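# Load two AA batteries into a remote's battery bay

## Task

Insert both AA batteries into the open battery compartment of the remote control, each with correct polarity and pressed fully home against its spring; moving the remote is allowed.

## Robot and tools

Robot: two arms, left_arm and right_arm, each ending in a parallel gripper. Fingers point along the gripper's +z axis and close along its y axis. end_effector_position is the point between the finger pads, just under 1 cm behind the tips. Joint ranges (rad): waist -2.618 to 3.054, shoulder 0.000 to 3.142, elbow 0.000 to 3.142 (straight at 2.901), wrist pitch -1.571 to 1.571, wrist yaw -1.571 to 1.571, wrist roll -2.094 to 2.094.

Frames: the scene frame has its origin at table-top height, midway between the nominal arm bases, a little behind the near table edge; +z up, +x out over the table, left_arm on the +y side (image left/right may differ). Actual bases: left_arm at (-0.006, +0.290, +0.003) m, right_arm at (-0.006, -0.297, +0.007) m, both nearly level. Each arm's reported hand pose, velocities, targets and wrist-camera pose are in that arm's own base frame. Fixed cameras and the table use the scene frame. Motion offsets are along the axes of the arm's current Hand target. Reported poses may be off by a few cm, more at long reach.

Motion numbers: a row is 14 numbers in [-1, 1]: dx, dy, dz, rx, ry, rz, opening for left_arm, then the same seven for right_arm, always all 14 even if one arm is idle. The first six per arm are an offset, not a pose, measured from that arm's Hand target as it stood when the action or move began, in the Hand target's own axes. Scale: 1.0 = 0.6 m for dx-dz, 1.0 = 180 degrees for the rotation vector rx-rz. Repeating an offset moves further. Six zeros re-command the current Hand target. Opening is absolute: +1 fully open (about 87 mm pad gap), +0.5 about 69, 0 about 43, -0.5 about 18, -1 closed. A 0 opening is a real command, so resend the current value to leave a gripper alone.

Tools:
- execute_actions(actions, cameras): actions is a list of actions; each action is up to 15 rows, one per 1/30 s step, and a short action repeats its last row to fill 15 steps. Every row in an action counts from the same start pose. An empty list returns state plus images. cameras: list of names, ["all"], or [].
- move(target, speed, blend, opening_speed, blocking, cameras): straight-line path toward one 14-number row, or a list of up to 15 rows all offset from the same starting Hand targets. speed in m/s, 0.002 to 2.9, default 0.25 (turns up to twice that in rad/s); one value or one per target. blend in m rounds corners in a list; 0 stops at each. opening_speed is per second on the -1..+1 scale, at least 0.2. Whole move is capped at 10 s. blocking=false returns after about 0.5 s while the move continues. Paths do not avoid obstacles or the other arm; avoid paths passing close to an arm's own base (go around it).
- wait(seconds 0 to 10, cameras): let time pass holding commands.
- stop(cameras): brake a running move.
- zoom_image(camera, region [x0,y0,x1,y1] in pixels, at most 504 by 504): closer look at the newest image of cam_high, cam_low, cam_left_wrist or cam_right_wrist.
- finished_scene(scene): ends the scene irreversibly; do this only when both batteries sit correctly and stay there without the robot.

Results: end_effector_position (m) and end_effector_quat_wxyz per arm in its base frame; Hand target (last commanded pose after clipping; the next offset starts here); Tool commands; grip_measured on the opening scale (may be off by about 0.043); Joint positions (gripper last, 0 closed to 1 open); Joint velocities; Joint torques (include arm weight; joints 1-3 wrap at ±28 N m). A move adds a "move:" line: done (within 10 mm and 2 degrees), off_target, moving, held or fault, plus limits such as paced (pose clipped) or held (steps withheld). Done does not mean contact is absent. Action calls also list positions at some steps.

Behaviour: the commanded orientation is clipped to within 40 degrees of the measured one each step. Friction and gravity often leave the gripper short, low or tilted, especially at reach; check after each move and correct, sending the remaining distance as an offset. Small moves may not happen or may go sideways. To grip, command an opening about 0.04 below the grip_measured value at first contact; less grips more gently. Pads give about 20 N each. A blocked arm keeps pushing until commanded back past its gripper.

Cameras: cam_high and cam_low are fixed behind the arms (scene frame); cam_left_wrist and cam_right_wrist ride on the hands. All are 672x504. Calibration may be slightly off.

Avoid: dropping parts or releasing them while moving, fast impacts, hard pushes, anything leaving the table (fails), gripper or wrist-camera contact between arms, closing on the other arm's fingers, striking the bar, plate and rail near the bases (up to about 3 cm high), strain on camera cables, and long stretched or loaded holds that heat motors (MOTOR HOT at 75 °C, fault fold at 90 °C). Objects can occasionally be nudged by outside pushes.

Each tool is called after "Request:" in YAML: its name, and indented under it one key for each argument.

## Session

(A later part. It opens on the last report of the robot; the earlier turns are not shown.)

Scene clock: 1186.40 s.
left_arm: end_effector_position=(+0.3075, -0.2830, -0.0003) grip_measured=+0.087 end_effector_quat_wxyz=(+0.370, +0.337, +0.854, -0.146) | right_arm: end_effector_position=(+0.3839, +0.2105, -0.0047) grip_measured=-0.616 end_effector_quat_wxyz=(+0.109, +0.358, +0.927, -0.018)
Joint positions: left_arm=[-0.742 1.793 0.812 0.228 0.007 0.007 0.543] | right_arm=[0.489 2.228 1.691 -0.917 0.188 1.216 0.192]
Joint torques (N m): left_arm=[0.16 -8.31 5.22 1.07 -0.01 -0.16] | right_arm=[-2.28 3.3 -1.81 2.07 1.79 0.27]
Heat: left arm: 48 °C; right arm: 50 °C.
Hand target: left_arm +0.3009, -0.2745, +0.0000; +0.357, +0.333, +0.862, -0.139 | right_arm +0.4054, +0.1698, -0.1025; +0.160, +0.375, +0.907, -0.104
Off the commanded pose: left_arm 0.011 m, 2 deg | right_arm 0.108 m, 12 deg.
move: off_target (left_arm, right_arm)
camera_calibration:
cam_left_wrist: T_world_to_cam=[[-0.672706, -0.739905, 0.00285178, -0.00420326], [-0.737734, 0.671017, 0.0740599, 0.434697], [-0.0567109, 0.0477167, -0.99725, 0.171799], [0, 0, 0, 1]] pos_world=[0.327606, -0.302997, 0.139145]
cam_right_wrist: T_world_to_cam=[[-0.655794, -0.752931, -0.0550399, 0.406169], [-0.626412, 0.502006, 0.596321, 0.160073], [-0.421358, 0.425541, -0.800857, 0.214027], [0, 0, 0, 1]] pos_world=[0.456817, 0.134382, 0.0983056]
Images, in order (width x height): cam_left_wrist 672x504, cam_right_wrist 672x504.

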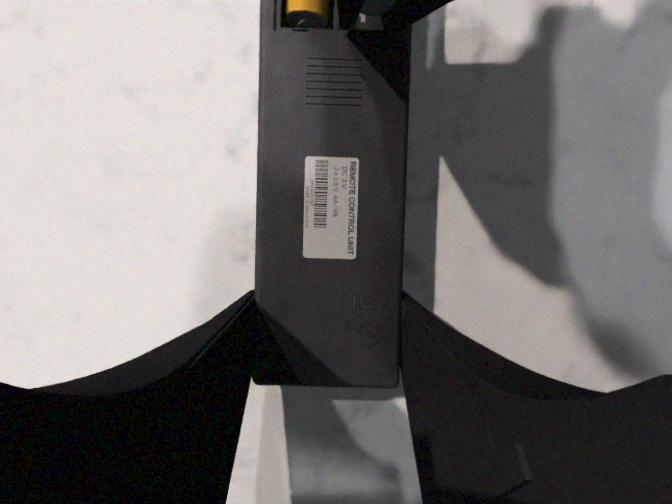

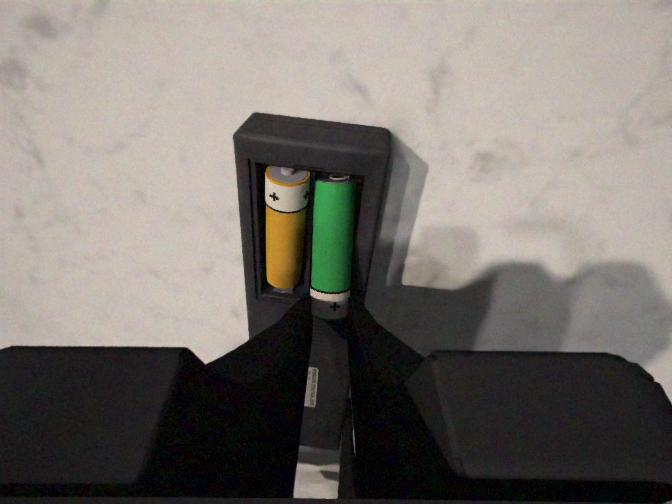

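Request:
move:
  target: [0,0,0,0,0,0,0, 0.045,0,0.012,0,0,0,-0.68]
  speed: 0.08
  cameras: ["cam_left_wrist","cam_right_wrist"]

Request:
zoom_image:
  camera: "cam_left_wrist"
  region: [240, 0, 440, 100]

Request:
zoom_image:
  camera: "cam_right_wrist"
  region: [220, 120, 420, 400]

Scene clock: 1197.50 s.
left_arm: end_effector_position=(+0.3067, -0.2818, -0.0013) grip_measured=+0.087 end_effector_quat_wxyz=(+0.367, +0.336, +0.855, -0.144) | right_arm: end_effector_position=(+0.3812, +0.2172, +0.0035) grip_measured=-0.617 end_effector_quat_wxyz=(+0.118, +0.358, +0.926, -0.002)
Joint positions: left_arm=[-0.742 1.793 0.812 0.221 0.005 0.006 0.543] | right_arm=[0.503 2.188 1.656 -0.888 0.182 1.226 0.191]
Joint torques (N m): left_arm=[0.18 -8.25 5.2 1.13 0.02 -0.14] | right_arm=[-0.79 -9.42 4.77 0.7 0.45 -0.03]
Heat: left arm: 48 °C; right arm: 48 °C.
Hand target: left_arm +0.3009, -0.2745, -0.0001; +0.357, +0.333, +0.862, -0.139 | right_arm +0.3826, +0.2107, -0.0045; +0.122, +0.360, +0.925, -0.014 (not the last commanded pose)
Off the commanded pose: left_arm 0.009 m, 2 deg | right_arm 0.127 m, 13 deg.
move: held (right_arm; a check stopped the path); limits=held
pose unreachable (right arm): on one or more control steps of this call, first in action 0 (counted from 0), this arm could not follow its commanded pose, so it was not sent that pose on those steps. It may still have moved: this result reports where it is.
cause: moving toward the commanded pose would bring a part of the arm too close to another arm (this arm's wrist (the part past joint 4) and the left arm's wrist camera, where that arm would come to rest).
camera_calibration:
cam_left_wrist: T_world_to_cam=[[-0.670881, -0.741563, 0.00208533, -0.00481765], [-0.739042, 0.668826, 0.0805534, 0.433166], [-0.0611301, 0.0525006, -0.996748, 0.173399], [0, 0, 0, 1]] pos_world=[0.327496, -0.302389, 0.137952]
cam_right_wrist: T_world_to_cam=[[-0.650632, -0.75392, -0.0910078, 0.408247], [-0.64516, 0.485563, 0.589913, 0.160821], [-0.400557, 0.442531, -0.802322, 0.20503], [0, 0, 0, 1]] pos_world=[0.4515, 0.138965, 0.106784]
Images, in order (width x height): cam_left_wrist 672x504, cam_right_wrist 672x504.

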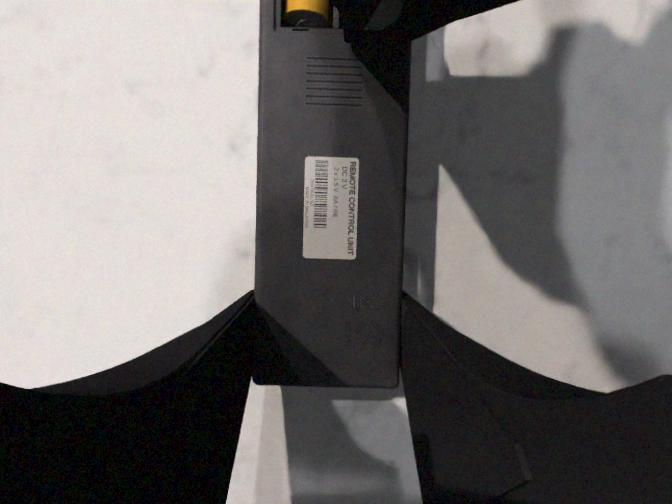

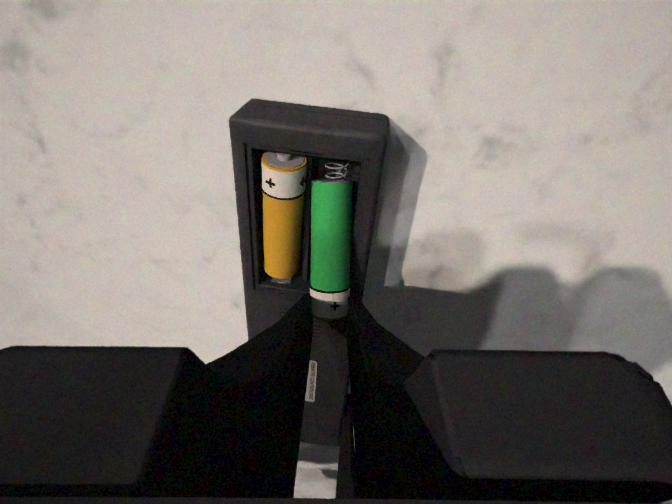

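Scaled by 2.520 from the camera's 672x504 image, which has a finer 960x720 frame.

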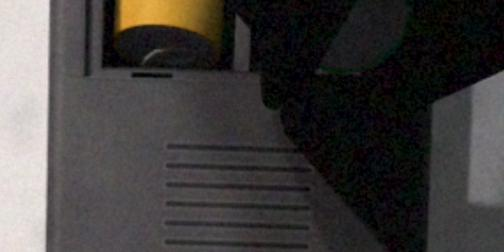

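Scaled by 1.800 from the camera's 672x504 image, which has a finer 960x720 frame.

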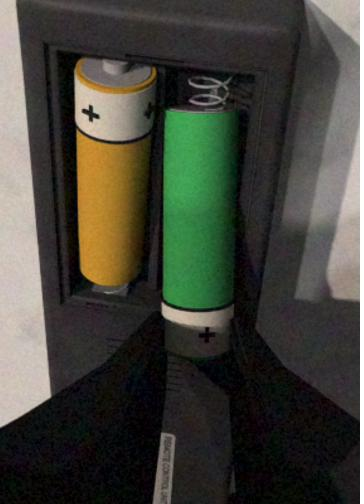

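Request:
move:
  target:
    - [0,0,0,0,0,0,0, -0.130,-0.0212,0.077,0.0457,-0.025,0.007,-0.68]
    - [0,0,0,0,0,0,0, -0.125,-0.0332,0.1417,0.0457,-0.025,0.007,-0.68]
    - [0,0,0,0,0,0,0, -0.075,-0.034,0.161,0.0457,-0.025,0.007,-0.68]
  speed: 0.08
  cameras: ["cam_left_wrist","cam_right_wrist"]

Request:
zoom_image:
  camera: "cam_left_wrist"
  region: [240, 0, 440, 100]

Request:
zoom_image:
  camera: "cam_right_wrist"
  region: [220, 120, 420, 400]

Scene clock: 1214.80 s.
left_arm: end_effector_position=(+0.3090, -0.2829, +0.0006) grip_measured=+0.087 end_effector_quat_wxyz=(+0.373, +0.334, +0.853, -0.144) | right_arm: end_effector_position=(+0.3873, +0.2092, -0.0043) grip_measured=-0.617 end_effector_quat_wxyz=(+0.035, +0.358, +0.933, +0.011)
Joint positions: left_arm=[-0.742 1.793 0.812 0.233 0.001 0.005 0.543] | right_arm=[0.422 2.299 1.803 -1.011 0.033 1.153 0.191]
Joint torques (N m): left_arm=[0.14 -8.23 5.24 1.03 0.05 -0.12] | right_arm=[-2.84 -0.27 -0.06 1.91 2.56 0.12]
Heat: left arm: 49 °C; right arm: 49 °C.
Hand target: left_arm +0.3009, -0.2745, -0.0001; +0.357, +0.333, +0.862, -0.139 | right_arm +0.4218, +0.1547, -0.0887; +0.132, +0.377, +0.912, -0.093
Off the commanded pose: left_arm 0.012 m, 2 deg | right_arm 0.106 m, 17 deg.
move: off_target (left_arm, right_arm)
camera_calibration:
cam_left_wrist: T_world_to_cam=[[-0.668006, -0.744156, 0.00017978, -0.0058213], [-0.742387, 0.666435, 0.0687413, 0.435697], [-0.051274, 0.0457861, -0.997635, 0.170493], [0, 0, 0, 1]] pos_world=[0.328309, -0.302502, 0.140141]
cam_right_wrist: T_world_to_cam=[[-0.655644, -0.752882, -0.0574383, 0.407319], [-0.552438, 0.426448, 0.716208, 0.150191], [-0.514726, 0.501309, -0.695519, 0.237186], [0, 0, 0, 1]] pos_world=[0.472114, 0.123711, 0.0807947]
Images, in order (width x height): cam_left_wrist 672x504, cam_right_wrist 672x504.

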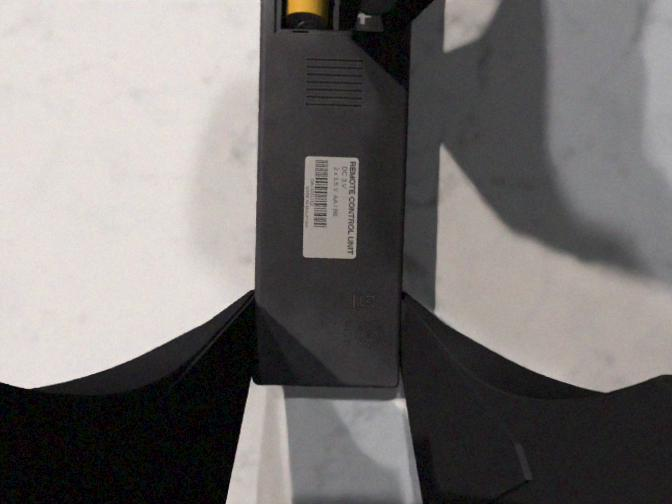

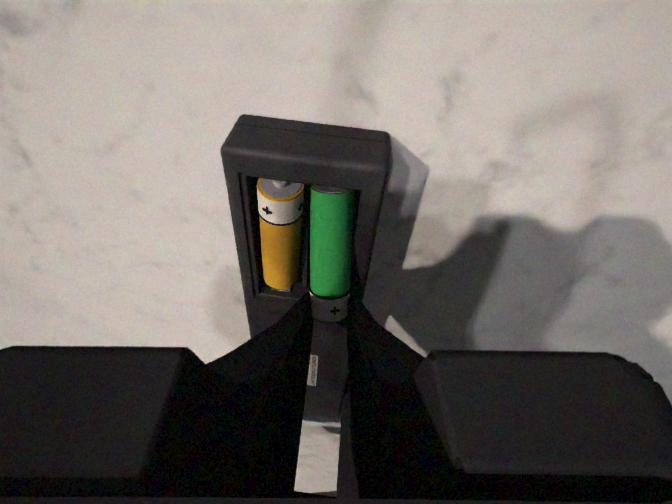

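Scaled by 2.520 from the camera's 672x504 image, which has a finer 960x720 frame.

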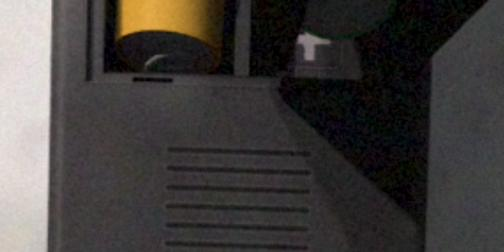

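Scaled by 1.800 from the camera's 672x504 image, which has a finer 960x720 frame.

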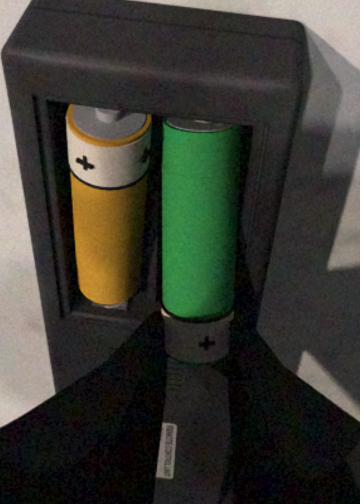

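Request:
move:
  target: [0,0,0,0,0,0,0, 0.015,0,0.005,0,0,0,-0.45]
  opening_speed: 0.4
  speed: 0.08
  cameras: ["cam_left_wrist","cam_right_wrist"]

Request:
zoom_image:
  camera: "cam_left_wrist"
  region: [240, 0, 440, 100]

Request:
zoom_image:
  camera: "cam_right_wrist"
  region: [220, 120, 420, 400]

Scene clock: 1222.73 s.
left_arm: end_effector_position=(+0.3083, -0.2822, -0.0001) grip_measured=+0.086 end_effector_quat_wxyz=(+0.371, +0.334, +0.854, -0.143) | right_arm: end_effector_position=(+0.3888, +0.2125, -0.0045) grip_measured=-0.450 end_effector_quat_wxyz=(+0.046, +0.364, +0.930, +0.016)
Joint positions: left_arm=[-0.742 1.793 0.812 0.229 0 0.005 0.543] | right_arm=[0.431 2.284 1.778 -0.977 0.043 1.174 0.275]
Joint torques (N m): left_arm=[0.12 -8.24 5.2 1.06 0.07 -0.12] | right_arm=[-2.44 0.69 -0.8 1.86 2.56 0.03]
Heat: left arm: 49 °C; right arm: 48 °C.
Hand target: left_arm +0.3009, -0.2745, +0.0000; +0.357, +0.333, +0.862, -0.139 | right_arm +0.4162, +0.1598, -0.0944; +0.132, +0.377, +0.912, -0.093
Off the commanded pose: left_arm 0.011 m, 2 deg | right_arm 0.108 m, 16 deg.
move: off_target (left_arm, right_arm)
camera_calibration:
cam_left_wrist: T_world_to_cam=[[-0.6678, -0.744341, -0.000156435, -0.00581595], [-0.742345, 0.665993, 0.0733263, 0.434757], [-0.0544756, 0.0490834, -0.997308, 0.171588], [0, 0, 0, 1]] pos_world=[0.328203, -0.302296, 0.139246]
cam_right_wrist: T_world_to_cam=[[-0.663329, -0.744453, -0.0760539, 0.411872], [-0.56512, 0.431715, 0.703038, 0.15352], [-0.490545, 0.509325, -0.707074, 0.224884], [0, 0, 0, 1]] pos_world=[0.47028, 0.125804, 0.0824037]
Images, in order (width x height): cam_left_wrist 672x504, cam_right_wrist 672x504.

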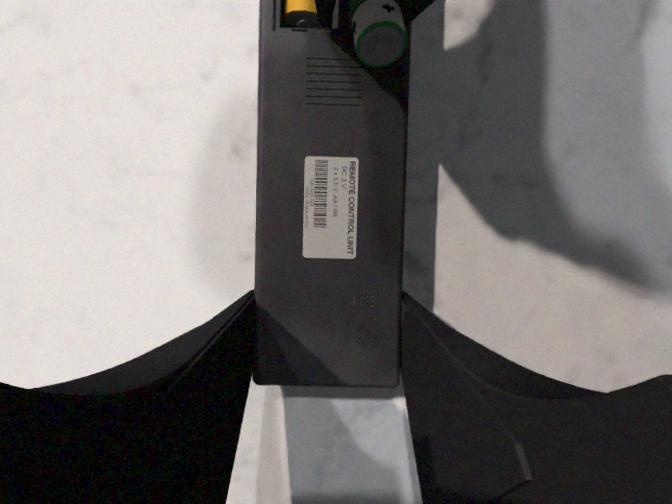

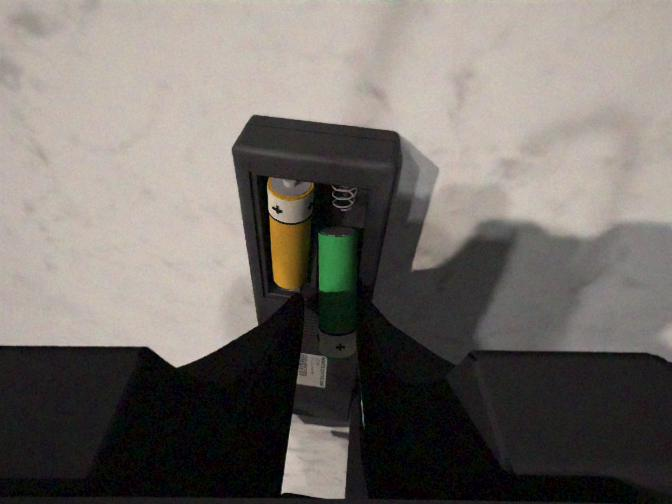

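Scaled by 2.520 from the camera's 672x504 image, which has a finer 960x720 frame.

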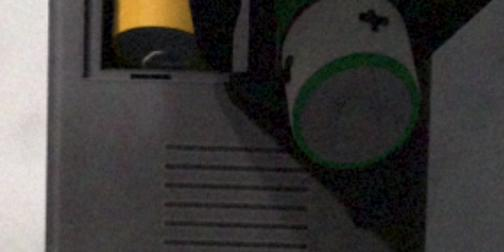

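Scaled by 1.800 from the camera's 672x504 image, which has a finer 960x720 frame.

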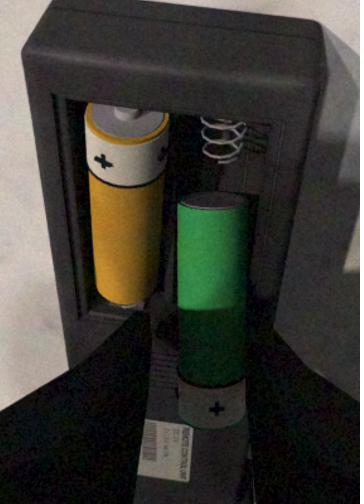

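Request:
move:
  target:
    - [0,0,0,0,0,0,0, 0.0173,0.0147,-0.199,0,0.02,0,-0.45]
    - [0,0,0,0,0,0,0, 0.045,0.0217,-0.2245,0,0.03,0,-0.45]
  speed: 0.1
  blend: [0.01,0]
  cameras: ["cam_right_wrist"]

Request:
zoom_image:
  camera: "cam_right_wrist"
  region: [220, 120, 420, 400]

Scene clock: 1250.13 s.
left_arm: end_effector_position=(+0.3071, -0.2812, -0.0014) grip_measured=+0.086 end_effector_quat_wxyz=(+0.367, +0.334, +0.856, -0.143) | right_arm: end_effector_position=(+0.3777, +0.2185, +0.0196) grip_measured=-0.450 end_effector_quat_wxyz=(+0.082, +0.372, +0.921, -0.085)
Joint positions: left_arm=[-0.742 1.793 0.812 0.221 0 0.002 0.543] | right_arm=[0.528 2.351 2 -1.255 0.234 1.301 0.275]
Joint torques (N m): left_arm=[0.16 -8.29 5.24 1.13 0.07 -0.1] | right_arm=[-0.16 -11.23 7.25 0.35 0.23 0.25]
Heat: left arm: 49 °C; right arm: 44 °C.
Hand target: left_arm +0.3009, -0.2745, +0.0000; +0.357, +0.333, +0.862, -0.139 | right_arm +0.3841, +0.2232, +0.0239; +0.089, +0.381, +0.917, -0.076
Off the commanded pose: left_arm 0.009 m, 1 deg | right_arm 0.009 m, 2 deg.
move: done
camera_calibration:
cam_right_wrist: T_world_to_cam=[[-0.688377, -0.720185, 0.0864331, 0.411772], [-0.543227, 0.590826, 0.596514, 0.086714], [-0.480667, 0.363674, -0.797935, 0.263335], [0, 0, 0, 1]] pos_world=[0.457136, 0.149551, 0.122807]
Images, in order (width x height): cam_right_wrist 672x504.

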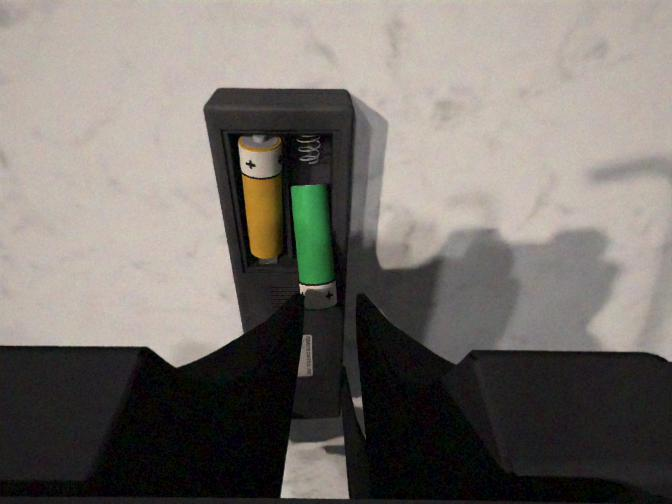

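Scaled by 1.800 from the camera's 672x504 image, which has a finer 960x720 frame.

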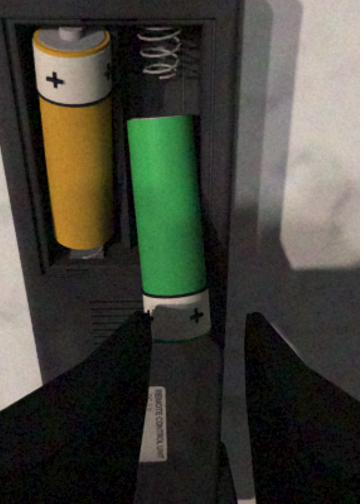

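Request:
move:
  target: [0,0,0,0,0,0,0, 0.0113,0.0067,0.036,0.01,0.03,0,-0.45]
  speed: 0.08
  cameras: ["cam_right_wrist"]

Request:
zoom_image:
  camera: "cam_right_wrist"
  region: [220, 120, 420, 400]

Scene clock: 1263.03 s.
left_arm: end_effector_position=(+0.3071, -0.2812, -0.0014) grip_measured=+0.086 end_effector_quat_wxyz=(+0.367, +0.334, +0.856, -0.143) | right_arm: end_effector_position=(+0.3791, +0.2247, +0.0038) grip_measured=-0.450 end_effector_quat_wxyz=(+0.040, +0.382, +0.920, -0.078)
Joint positions: left_arm=[-0.742 1.793 0.812 0.221 0 0.002 0.543] | right_arm=[0.509 2.429 2.069 -1.284 0.16 1.302 0.275]
Joint torques (N m): left_arm=[0.2 -8.28 5.22 1.13 0.07 -0.1] | right_arm=[-0.95 -10.54 6.53 0.35 0.15 0]
Heat: left arm: 49 °C; right arm: 49 °C.
Hand target: left_arm +0.3009, -0.2745, +0.0000; +0.357, +0.333, +0.862, -0.139 | right_arm +0.3846, +0.2261, +0.0011; +0.040, +0.386, +0.919, -0.072
Off the commanded pose: left_arm 0.009 m, 1 deg | right_arm 0.006 m, 1 deg.
move: done
camera_calibration:
cam_right_wrist: T_world_to_cam=[[-0.699109, -0.70766, 0.102294, 0.419718], [-0.485231, 0.574636, 0.659048, 0.0747181], [-0.525164, 0.41111, -0.745112, 0.255117], [0, 0, 0, 1]] pos_world=[0.463663, 0.149201, 0.0979133]
Images, in order (width x height): cam_right_wrist 672x504.

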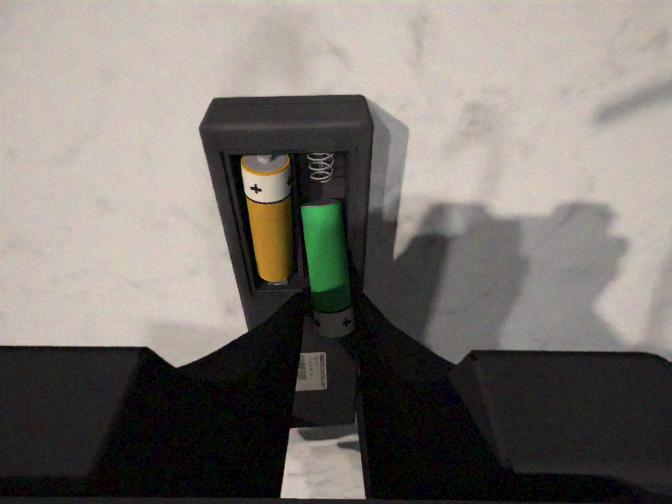

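Scaled by 1.800 from the camera's 672x504 image, which has a finer 960x720 frame.

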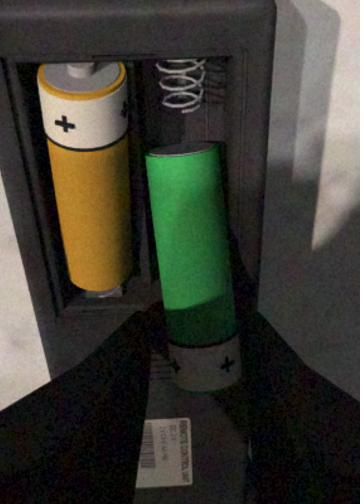

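Request:
move:
  target:
    - [0,0,0,0,0,0,0, 0.011,0,-0.018,0,0,0,-0.45]
    - [0,0,0,0,0,0,0, 0.011,0,-0.001,0,0,0,-0.45]
  speed: 0.08
  cameras: ["cam_right_wrist"]

Request:
zoom_image:
  camera: "cam_right_wrist"
  region: [220, 120, 420, 400]

Scene clock: 1268.70 s.
left_arm: end_effector_position=(+0.3071, -0.2812, -0.0014) grip_measured=+0.086 end_effector_quat_wxyz=(+0.367, +0.334, +0.856, -0.143) | right_arm: end_effector_position=(+0.3780, +0.2242, +0.0042) grip_measured=-0.450 end_effector_quat_wxyz=(+0.038, +0.382, +0.920, -0.081)
Joint positions: left_arm=[-0.742 1.793 0.812 0.221 0 0.002 0.543] | right_arm=[0.509 2.432 2.076 -1.295 0.16 1.302 0.275]
Joint torques (N m): left_arm=[0.14 -8.28 5.22 1.14 0.07 -0.1] | right_arm=[0.06 -11.6 5.05 0.48 0.11 0.15]
Heat: left arm: 49 °C; right arm: 50 °C.
Hand target: left_arm +0.3009, -0.2745, +0.0000; +0.357, +0.333, +0.862, -0.139 | right_arm +0.3799, +0.2309, +0.0008; +0.040, +0.386, +0.919, -0.072
Off the commanded pose: left_arm 0.009 m, 1 deg | right_arm 0.008 m, 1 deg.
move: done
camera_calibration:
cam_right_wrist: T_world_to_cam=[[-0.698438, -0.707306, 0.109097, 0.418251], [-0.480889, 0.576723, 0.660407, 0.0720513], [-0.530028, 0.40879, -0.742941, 0.257527], [0, 0, 0, 1]] pos_world=[0.463268, 0.149003, 0.0981146]
Images, in order (width x height): cam_right_wrist 672x504.

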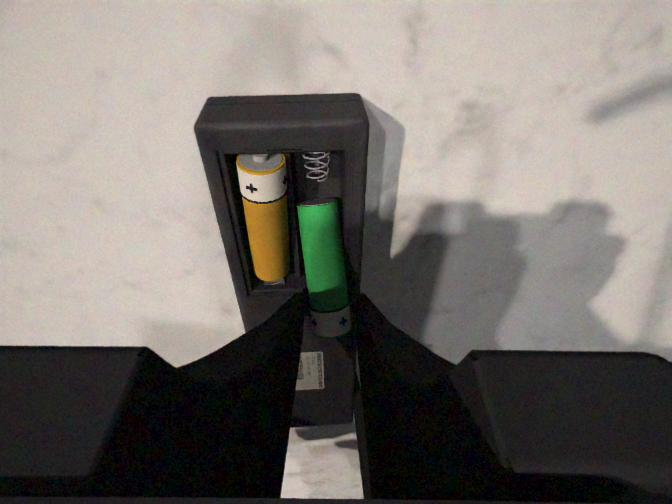

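Scaled by 1.800 from the camera's 672x504 image, which has a finer 960x720 frame.

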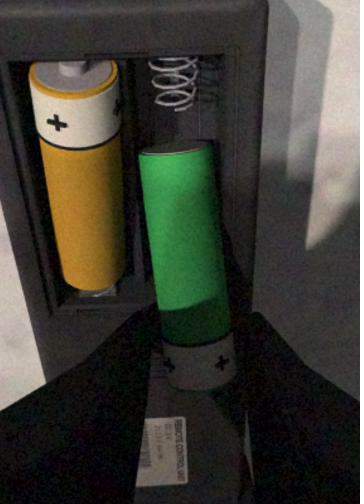

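Request:
move:
  target:
    - [0,0,0,0,0,0,0, 0.012,0,-0.018,0,0,0,-0.45]
    - [0,0,0,0,0,0,0, 0.010,0,0,0,0,0,-0.45]
  speed: 0.08
  cameras: ["cam_right_wrist"]

Request:
zoom_image:
  camera: "cam_right_wrist"
  region: [220, 120, 420, 400]

Scene clock: 1275.20 s.
left_arm: end_effector_position=(+0.3071, -0.2812, -0.0014) grip_measured=+0.086 end_effector_quat_wxyz=(+0.367, +0.334, +0.856, -0.143) | right_arm: end_effector_position=(+0.3720, +0.2310, +0.0035) grip_measured=-0.450 end_effector_quat_wxyz=(+0.035, +0.380, +0.921, -0.082)
Joint positions: left_arm=[-0.742 1.793 0.812 0.221 0 0.002 0.543] | right_arm=[0.527 2.432 2.072 -1.3 0.155 1.316 0.275]
Joint torques (N m): left_arm=[0.16 -8.25 5.24 1.13 0.07 -0.09] | right_arm=[-0.01 -11.99 4.31 0.62 0.2 0.17]
Heat: left arm: 49 °C; right arm: 50 °C.
Hand target: left_arm +0.3009, -0.2745, +0.0000; +0.357, +0.333, +0.862, -0.139 | right_arm +0.3757, +0.2351, +0.0001; +0.040, +0.386, +0.919, -0.072
Off the commanded pose: left_arm 0.009 m, 1 deg | right_arm 0.007 m, 2 deg.
move: done
camera_calibration:
cam_right_wrist: T_world_to_cam=[[-0.695065, -0.709856, 0.113967, 0.418254], [-0.478228, 0.57486, 0.663953, 0.0651638], [-0.536826, 0.406989, -0.739038, 0.253903], [0, 0, 0, 1]] pos_world=[0.458179, 0.156105, 0.096711]
Images, in order (width x height): cam_right_wrist 672x504.

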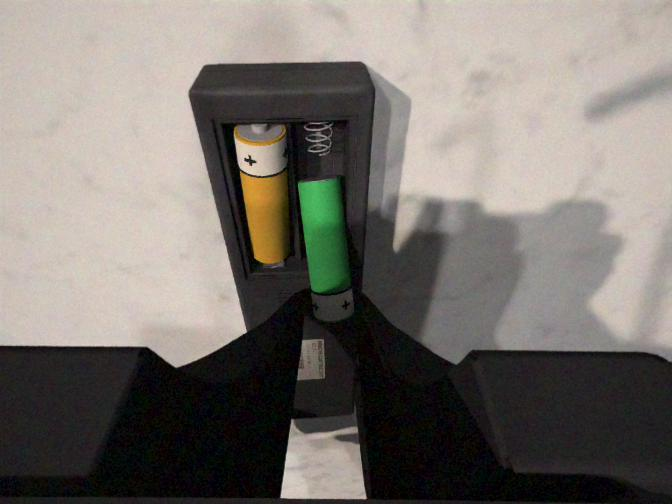

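Scaled by 1.800 from the camera's 672x504 image, which has a finer 960x720 frame.

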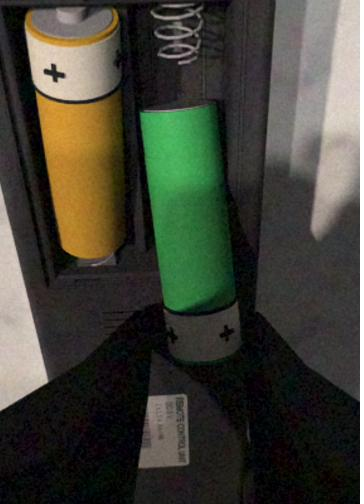

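Request:
move:
  target: [0,0,0,0,0,0,0, 0,-0.001,0,0,0,0,-0.68]
  opening_speed: 0.3
  cameras: ["cam_right_wrist"]

Request:
zoom_image:
  camera: "cam_right_wrist"
  region: [220, 120, 420, 400]

Scene clock: 1280.60 s.
left_arm: end_effector_position=(+0.3071, -0.2812, -0.0014) grip_measured=+0.086 end_effector_quat_wxyz=(+0.367, +0.334, +0.856, -0.143) | right_arm: end_effector_position=(+0.3742, +0.2332, +0.0027) grip_measured=-0.618 end_effector_quat_wxyz=(+0.037, +0.380, +0.921, -0.076)
Joint positions: left_arm=[-0.742 1.793 0.812 0.221 0 0.002 0.543] | right_arm=[0.527 2.432 2.07 -1.286 0.151 1.316 0.191]
Joint torques (N m): left_arm=[0.14 -8.23 5.27 1.14 0.07 -0.1] | right_arm=[-0.16 -12.16 4.01 0.43 0.19 0.13]
Heat: left arm: 49 °C; right arm: 50 °C.
Hand target: left_arm +0.3009, -0.2745, +0.0000; +0.357, +0.333, +0.862, -0.139 | right_arm +0.3753, +0.2347, +0.0000; +0.040, +0.386, +0.919, -0.072
Off the commanded pose: left_arm 0.009 m, 1 deg | right_arm 0.003 m, 1 deg.
move: done
camera_calibration:
cam_right_wrist: T_world_to_cam=[[-0.696221, -0.710662, 0.101171, 0.422046], [-0.483624, 0.568536, 0.665488, 0.0690097], [-0.530457, 0.414398, -0.73952, 0.24952], [0, 0, 0, 1]] pos_world=[0.459572, 0.157297, 0.0959013]
Images, in order (width x height): cam_right_wrist 672x504.

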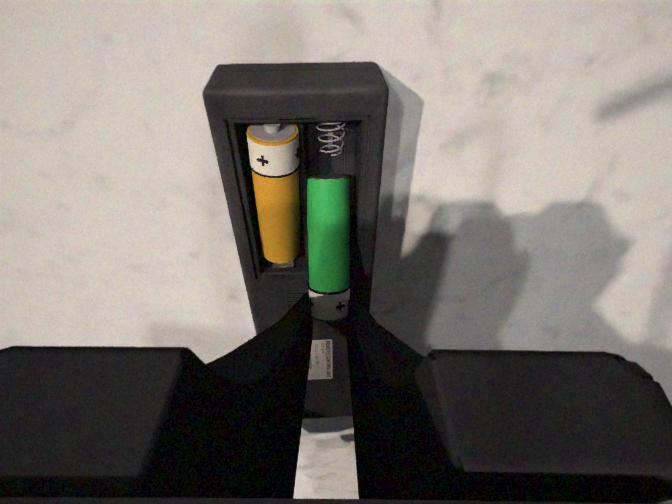

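Scaled by 1.800 from the camera's 672x504 image, which has a finer 960x720 frame.

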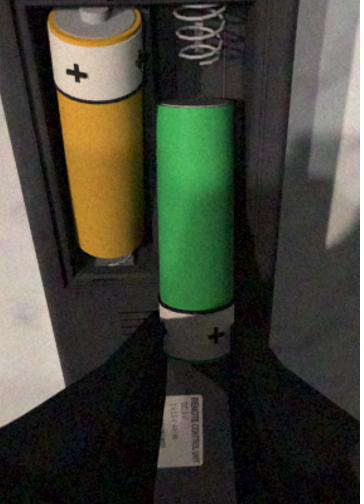

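Request:
move:
  target:
    - [0,0,0,0,0,0,0, -0.145,-0.02,0.079,-0.012,-0.015,0,-0.68]
    - [0,0,0,0,0,0,0, -0.139,-0.02,0.1465,-0.012,-0.015,0,-0.68]
  speed: 0.1
  cameras: ["cam_left_wrist","cam_right_wrist"]

Request:
zoom_image:
  camera: "cam_left_wrist"
  region: [240, 0, 440, 100]

Request:
zoom_image:
  camera: "cam_right_wrist"
  region: [220, 120, 420, 400]

Scene clock: 1294.70 s.
left_arm: end_effector_position=(+0.3084, -0.2825, +0.0000) grip_measured=+0.086 end_effector_quat_wxyz=(+0.371, +0.333, +0.854, -0.144) | right_arm: end_effector_position=(+0.3851, +0.2138, -0.0019) grip_measured=-0.618 end_effector_quat_wxyz=(-0.032, +0.371, +0.928, +0.019)
Joint positions: left_arm=[-0.742 1.793 0.812 0.23 0.001 0.002 0.543] | right_arm=[0.392 2.386 1.944 -1.148 -0.071 1.152 0.191]
Joint torques (N m): left_arm=[0.16 -8.31 5.23 1.06 0.07 -0.1] | right_arm=[-4.89 -3.45 1.26 1.63 2.34 -0.27]
Heat: left arm: 50 °C; right arm: 50 °C.
Hand target: left_arm +0.3009, -0.2745, -0.0001; +0.357, +0.333, +0.862, -0.139 | right_arm +0.4265, +0.1535, -0.0747; +0.069, +0.383, +0.919, -0.064
Off the commanded pose: left_arm 0.011 m, 2 deg | right_arm 0.103 m, 15 deg.
move: off_target (left_arm, right_arm)
camera_calibration:
cam_left_wrist: T_world_to_cam=[[-0.666867, -0.745174, 0.00174125, -0.00657632], [-0.743145, 0.66522, 0.072241, 0.434998], [-0.0549905, 0.0468812, -0.997386, 0.171305], [0, 0, 0, 1]] pos_world=[0.328301, -0.302301, 0.139444]
cam_right_wrist: T_world_to_cam=[[-0.680048, -0.732723, -0.0255334, 0.414553], [-0.451929, 0.391509, 0.801549, 0.114274], [-0.577316, 0.556631, -0.597384, 0.247827], [0, 0, 0, 1]] pos_world=[0.476635, 0.121065, 0.0670368]
Images, in order (width x height): cam_left_wrist 672x504, cam_right_wrist 672x504.

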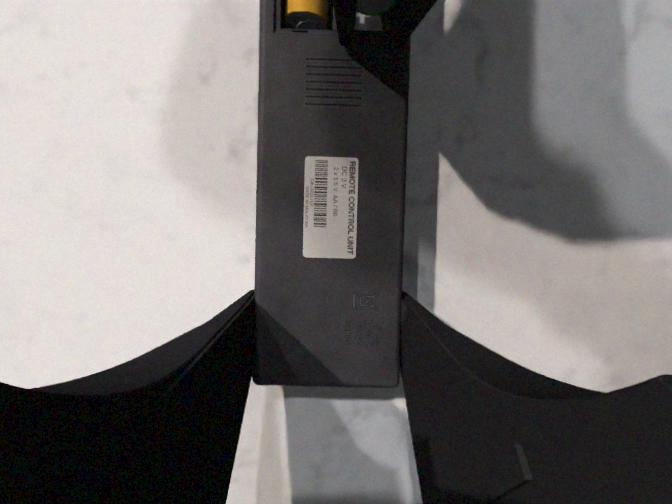

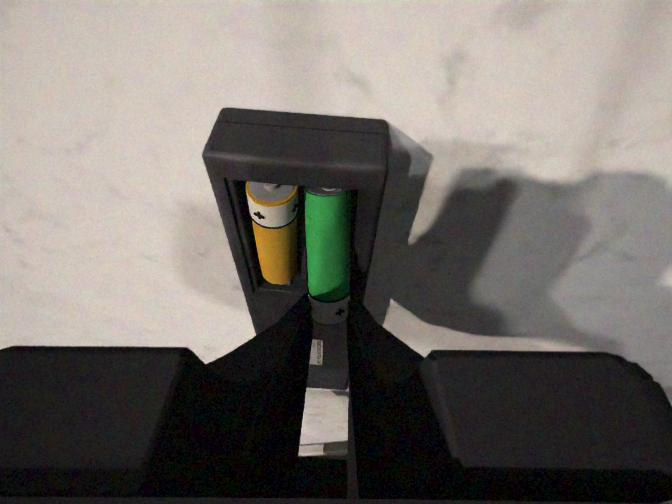

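Scaled by 2.520 from the camera's 672x504 image, which has a finer 960x720 frame.

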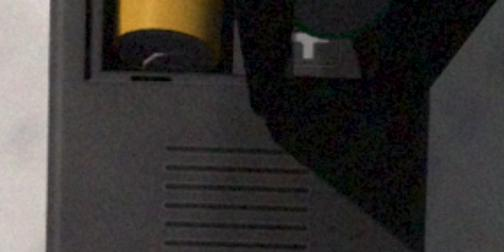

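Scaled by 1.800 from the camera's 672x504 image, which has a finer 960x720 frame.

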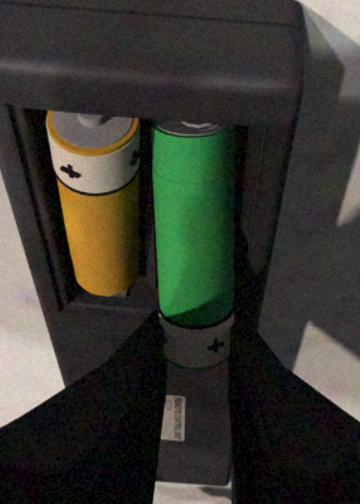

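Request:
move:
  target: [0,0,0,0,0,0,0, 0.0467,0.0,0.0253,0,-0.03,0,-0.68]
  speed: 0.08
  cameras: ["cam_left_wrist"]

Request:
zoom_image:
  camera: "cam_left_wrist"
  region: [240, 0, 440, 100]

Scene clock: 1301.33 s.
left_arm: end_effector_position=(+0.3079, -0.2821, -0.0004) grip_measured=+0.086 end_effector_quat_wxyz=(+0.370, +0.334, +0.855, -0.144) | right_arm: end_effector_position=(+0.3818, +0.2146, -0.0049) grip_measured=-0.619 end_effector_quat_wxyz=(+0.029, +0.367, +0.929, +0.015)
Joint positions: left_arm=[-0.742 1.793 0.812 0.227 0.001 0.002 0.543] | right_arm=[0.432 2.288 1.78 -1.001 0.021 1.185 0.191]
Joint torques (N m): left_arm=[0.17 -8.27 5.26 1.07 0.07 -0.1] | right_arm=[-1.8 0.75 -0.47 1.86 2.38 0.06]
Heat: left arm: 50 °C; right arm: 49 °C.
Hand target: left_arm +0.3009, -0.2745, -0.0001; +0.357, +0.333, +0.862, -0.139 | right_arm +0.4082, +0.1704, -0.0943; +0.112, +0.380, +0.915, -0.082
Off the commanded pose: left_arm 0.010 m, 2 deg | right_arm 0.103 m, 15 deg.
move: off_target (right_arm)
camera_calibration:
cam_left_wrist: T_world_to_cam=[[-0.666859, -0.745182, 0.001717, -0.00649492], [-0.742987, 0.665067, 0.0752065, 0.434311], [-0.0571845, 0.0488764, -0.997167, 0.172086], [0, 0, 0, 1]] pos_world=[0.328197, -0.302097, 0.138947]
Images, in order (width x height): cam_left_wrist 672x504.

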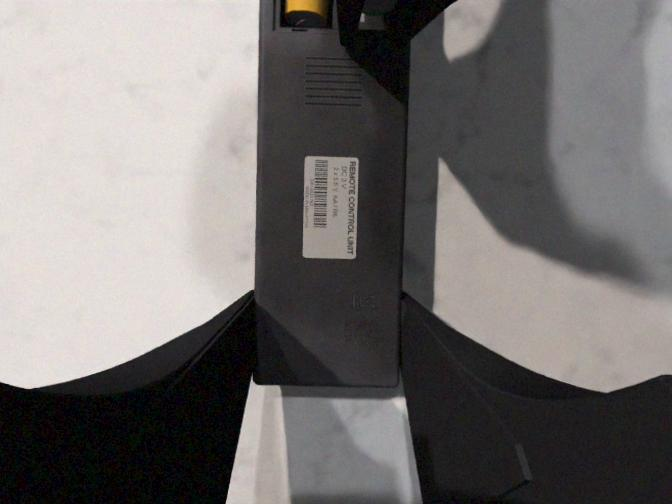

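Scaled by 2.520 from the camera's 672x504 image, which has a finer 960x720 frame.

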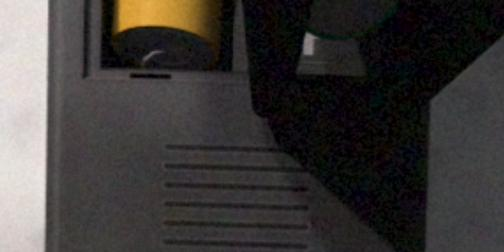

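Request:
move:
  target: [0,0,0,0,0,0,0, 0.0397,0.0,-0.0113,0,0.01,0,-0.68]
  speed: 0.08
  cameras: ["cam_left_wrist"]

Request:
zoom_image:
  camera: "cam_left_wrist"
  region: [240, 0, 440, 100]

Scene clock: 1308.77 s.
left_arm: end_effector_position=(+0.3077, -0.2819, -0.0007) grip_measured=+0.086 end_effector_quat_wxyz=(+0.369, +0.334, +0.855, -0.143) | right_arm: end_effector_position=(+0.3806, +0.2161, -0.0049) grip_measured=-0.619 end_effector_quat_wxyz=(+0.061, +0.370, +0.927, +0.005)
Joint positions: left_arm=[-0.742 1.793 0.812 0.225 0.001 0.002 0.543] | right_arm=[0.461 2.255 1.732 -0.959 0.085 1.217 0.191]
Joint torques (N m): left_arm=[0.12 -8.24 5.26 1.09 0.07 -0.11] | right_arm=[-0.51 1.77 -1.16 1.78 1.57 0.28]
Heat: left arm: 50 °C; right arm: 47 °C.
Hand target: left_arm +0.3009, -0.2744, -0.0001; +0.357, +0.333, +0.862, -0.139 | right_arm +0.3908, +0.1881, -0.0944; +0.097, +0.381, +0.916, -0.076
Off the commanded pose: left_arm 0.010 m, 2 deg | right_arm 0.094 m, 10 deg.
move: off_target (right_arm)
camera_calibration:
cam_left_wrist: T_world_to_cam=[[-0.666848, -0.745191, 0.00177141, -0.00657488], [-0.742903, 0.664983, 0.0767662, 0.433987], [-0.0583835, 0.0498754, -0.997048, 0.172461], [0, 0, 0, 1]] pos_world=[0.328095, -0.302095, 0.138648]
Images, in order (width x height): cam_left_wrist 672x504.

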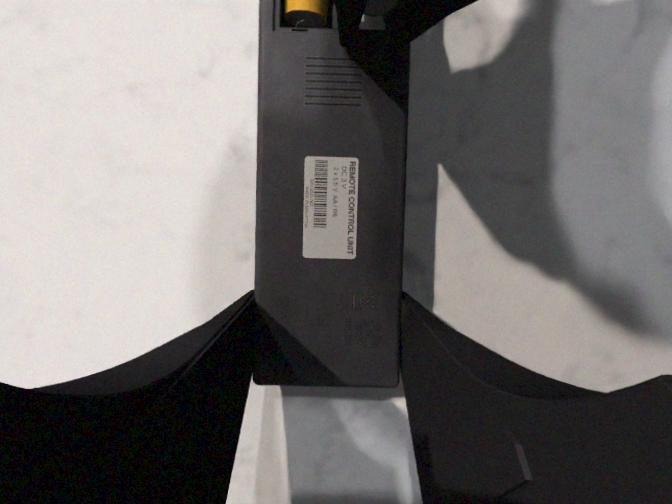

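Scaled by 2.520 from the camera's 672x504 image, which has a finer 960x720 frame.

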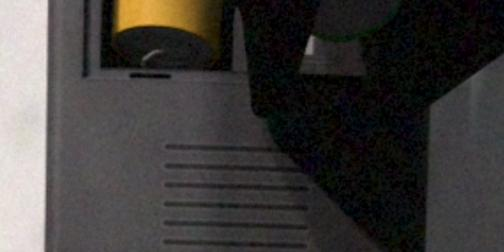

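Request:
move:
  target: [0,0,0,0,0,0,0, 0.0397,0.0,-0.0113,0,0.02,0,-0.68]
  speed: 0.08
  cameras: ["cam_left_wrist"]

Request:
zoom_image:
  camera: "cam_left_wrist"
  region: [240, 0, 440, 100]

Scene clock: 1313.37 s.
left_arm: end_effector_position=(+0.3075, -0.2817, -0.0009) grip_measured=+0.086 end_effector_quat_wxyz=(+0.369, +0.334, +0.856, -0.143) | right_arm: end_effector_position=(+0.3786, +0.2196, -0.0044) grip_measured=-0.619 end_effector_quat_wxyz=(+0.072, +0.373, +0.925, +0.007)
Joint positions: left_arm=[-0.742 1.793 0.812 0.224 0.001 0.002 0.543] | right_arm=[0.476 2.235 1.701 -0.931 0.099 1.237 0.191]
Joint torques (N m): left_arm=[0.17 -8.29 5.24 1.1 0.06 -0.1] | right_arm=[0.85 2.52 -0.79 1.52 0.97 0.4]
Heat: left arm: 50 °C; right arm: 46 °C.
Hand target: left_arm +0.3009, -0.2744, -0.0001; +0.357, +0.333, +0.862, -0.139 | right_arm +0.3736, +0.2059, -0.0933; +0.069, +0.383, +0.919, -0.064
Off the commanded pose: left_arm 0.010 m, 2 deg | right_arm 0.090 m, 8 deg.
move: off_target (right_arm)
camera_calibration:
cam_left_wrist: T_world_to_cam=[[-0.66685, -0.74519, 0.00170898, -0.00649049], [-0.742838, 0.664924, 0.0778966, 0.433739], [-0.0591841, 0.0506758, -0.99696, 0.17275], [0, 0, 0, 1]] pos_world=[0.328094, -0.301994, 0.138449]
Images, in order (width x height): cam_left_wrist 672x504.

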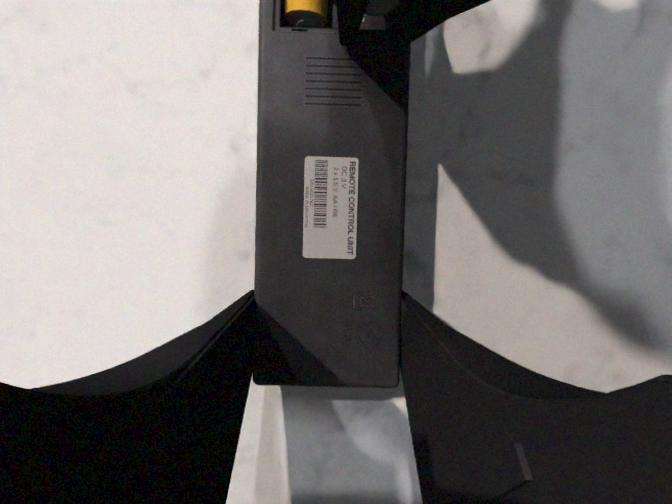

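Scaled by 2.520 from the camera's 672x504 image, which has a finer 960x720 frame.

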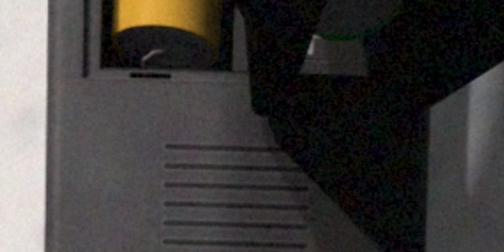

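Request:
move:
  target: [0,0,0,0,0,0,0, 0.025,0.0,-0.006,0,0.01,0,-0.68]
  speed: 0.08
  cameras: ["cam_left_wrist","cam_right_wrist"]

Request:
zoom_image:
  camera: "cam_left_wrist"
  region: [300, 0, 420, 60]

Request:
zoom_image:
  camera: "cam_right_wrist"
  region: [220, 120, 420, 400]

Scene clock: 1317.63 s.
left_arm: end_effector_position=(+0.3070, -0.2812, -0.0014) grip_measured=+0.086 end_effector_quat_wxyz=(+0.367, +0.334, +0.856, -0.143) | right_arm: end_effector_position=(+0.3793, +0.2219, +0.0031) grip_measured=-0.619 end_effector_quat_wxyz=(+0.080, +0.376, +0.923, +0.018)
Joint positions: left_arm=[-0.742 1.793 0.812 0.22 0.001 0.002 0.543] | right_arm=[0.479 2.206 1.682 -0.914 0.099 1.247 0.191]
Joint torques (N m): left_arm=[0.17 -8.29 5.22 1.14 0.07 -0.09] | right_arm=[-0.17 -9.46 4.72 0.66 0.26 -0.06]
Heat: left arm: 50 °C; right arm: 46 °C.
Hand target: left_arm +0.3009, -0.2744, -0.0001; +0.357, +0.333, +0.862, -0.139 | right_arm +0.3778, +0.2195, -0.0042; +0.079, +0.376, +0.923, +0.010 (not the last commanded pose)
Off the commanded pose: left_arm 0.009 m, 1 deg | right_arm 0.097 m, 9 deg.
move: held (right_arm; a check stopped the path); limits=held
pose unreachable (right arm): on one or more control steps of this call, first in action 0 (counted from 0), this arm could not follow its commanded pose, so it was not sent that pose on those steps. It may still have moved: this result reports where it is.
cause: moving toward the commanded pose would bring a part of the arm too close to another arm (this arm's wrist (the part past joint 4) and the left arm's wrist camera, where that arm would come to rest).
camera_calibration:
cam_left_wrist: T_world_to_cam=[[-0.666661, -0.745358, 0.00190413, -0.00668805], [-0.742762, 0.664548, 0.0817334, 0.432904], [-0.062186, 0.0530742, -0.996652, 0.173705], [0, 0, 0, 1]] pos_world=[0.327888, -0.30189, 0.137753]
cam_right_wrist: T_world_to_cam=[[-0.679759, -0.725952, -0.1045, 0.415429], [-0.595783, 0.463452, 0.655938, 0.143563], [-0.427749, 0.508139, -0.747546, 0.197472], [0, 0, 0, 1]] pos_world=[0.452393, 0.134703, 0.0968632]
Images, in order (width x height): cam_left_wrist 672x504, cam_right_wrist 672x504.

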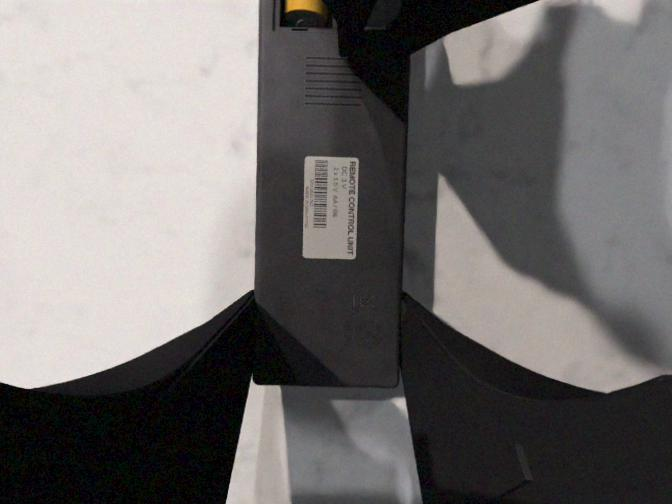

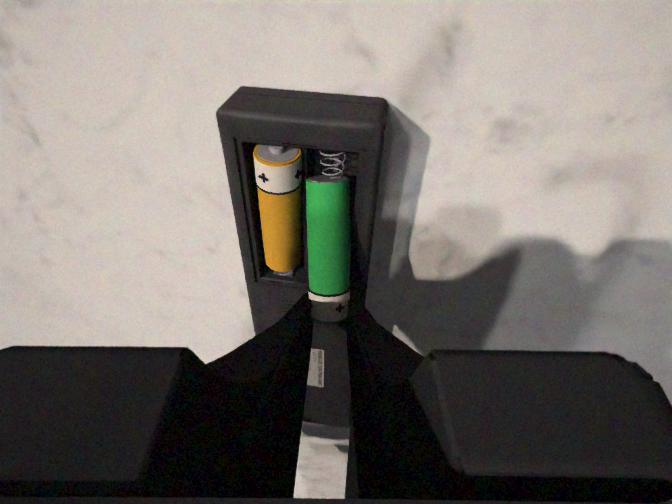

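Scaled by 4.200 from the camera's 672x504 image, which has a finer 960x720 frame.

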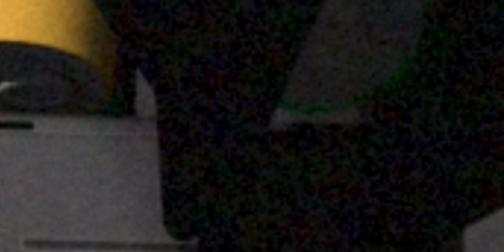

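Scaled by 1.800 from the camera's 672x504 image, which has a finer 960x720 frame.

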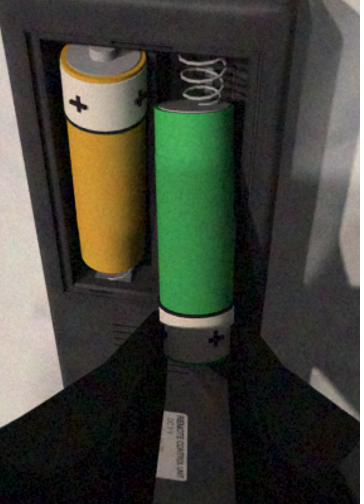

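Request:
move:
  target: [0,0,0,0,0,0,0, -0.11,-0.017,0.057,0.035,-0.01,0,-0.68]
  speed: 0.1
  cameras: ["cam_left_wrist"]

Request:
zoom_image:
  camera: "cam_left_wrist"
  region: [240, 0, 440, 100]

Scene clock: 1331.37 s.
left_arm: end_effector_position=(+0.3079, -0.2819, -0.0006) grip_measured=+0.086 end_effector_quat_wxyz=(+0.370, +0.333, +0.855, -0.144) | right_arm: end_effector_position=(+0.3857, +0.2156, +0.0009) grip_measured=-0.619 end_effector_quat_wxyz=(+0.000, +0.367, +0.930, +0.014)
Joint positions: left_arm=[-0.742 1.793 0.812 0.226 0 0.001 0.543] | right_arm=[0.415 2.346 1.897 -1.102 -0.02 1.168 0.191]
Joint torques (N m): left_arm=[0.16 -8.25 5.24 1.08 0.07 -0.09] | right_arm=[-5.24 -7.32 5.27 0.98 1.8 -0.37]
Heat: left arm: 50 °C; right arm: 47 °C.
Hand target: left_arm +0.3009, -0.2744, -0.0001; +0.357, +0.333, +0.862, -0.139 | right_arm +0.4226, +0.1648, -0.0296; +0.073, +0.380, +0.921, -0.047
Off the commanded pose: left_arm 0.010 m, 2 deg | right_arm 0.070 m, 11 deg.
move: off_target (right_arm)
camera_calibration:
cam_left_wrist: T_world_to_cam=[[-0.665659, -0.746252, 0.00234615, -0.00716033], [-0.743975, 0.663867, 0.0760387, 0.434178], [-0.0583016, 0.0488704, -0.997102, 0.172244], [0, 0, 0, 1]] pos_world=[0.328293, -0.301998, 0.138747]
Images, in order (width x height): cam_left_wrist 672x504.

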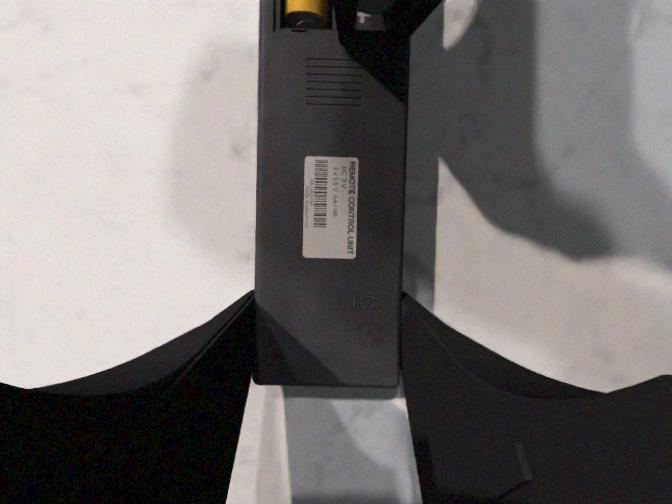

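Scaled by 2.520 from the camera's 672x504 image, which has a finer 960x720 frame.

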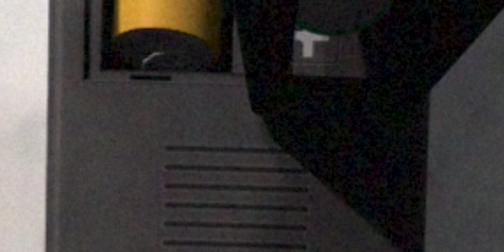

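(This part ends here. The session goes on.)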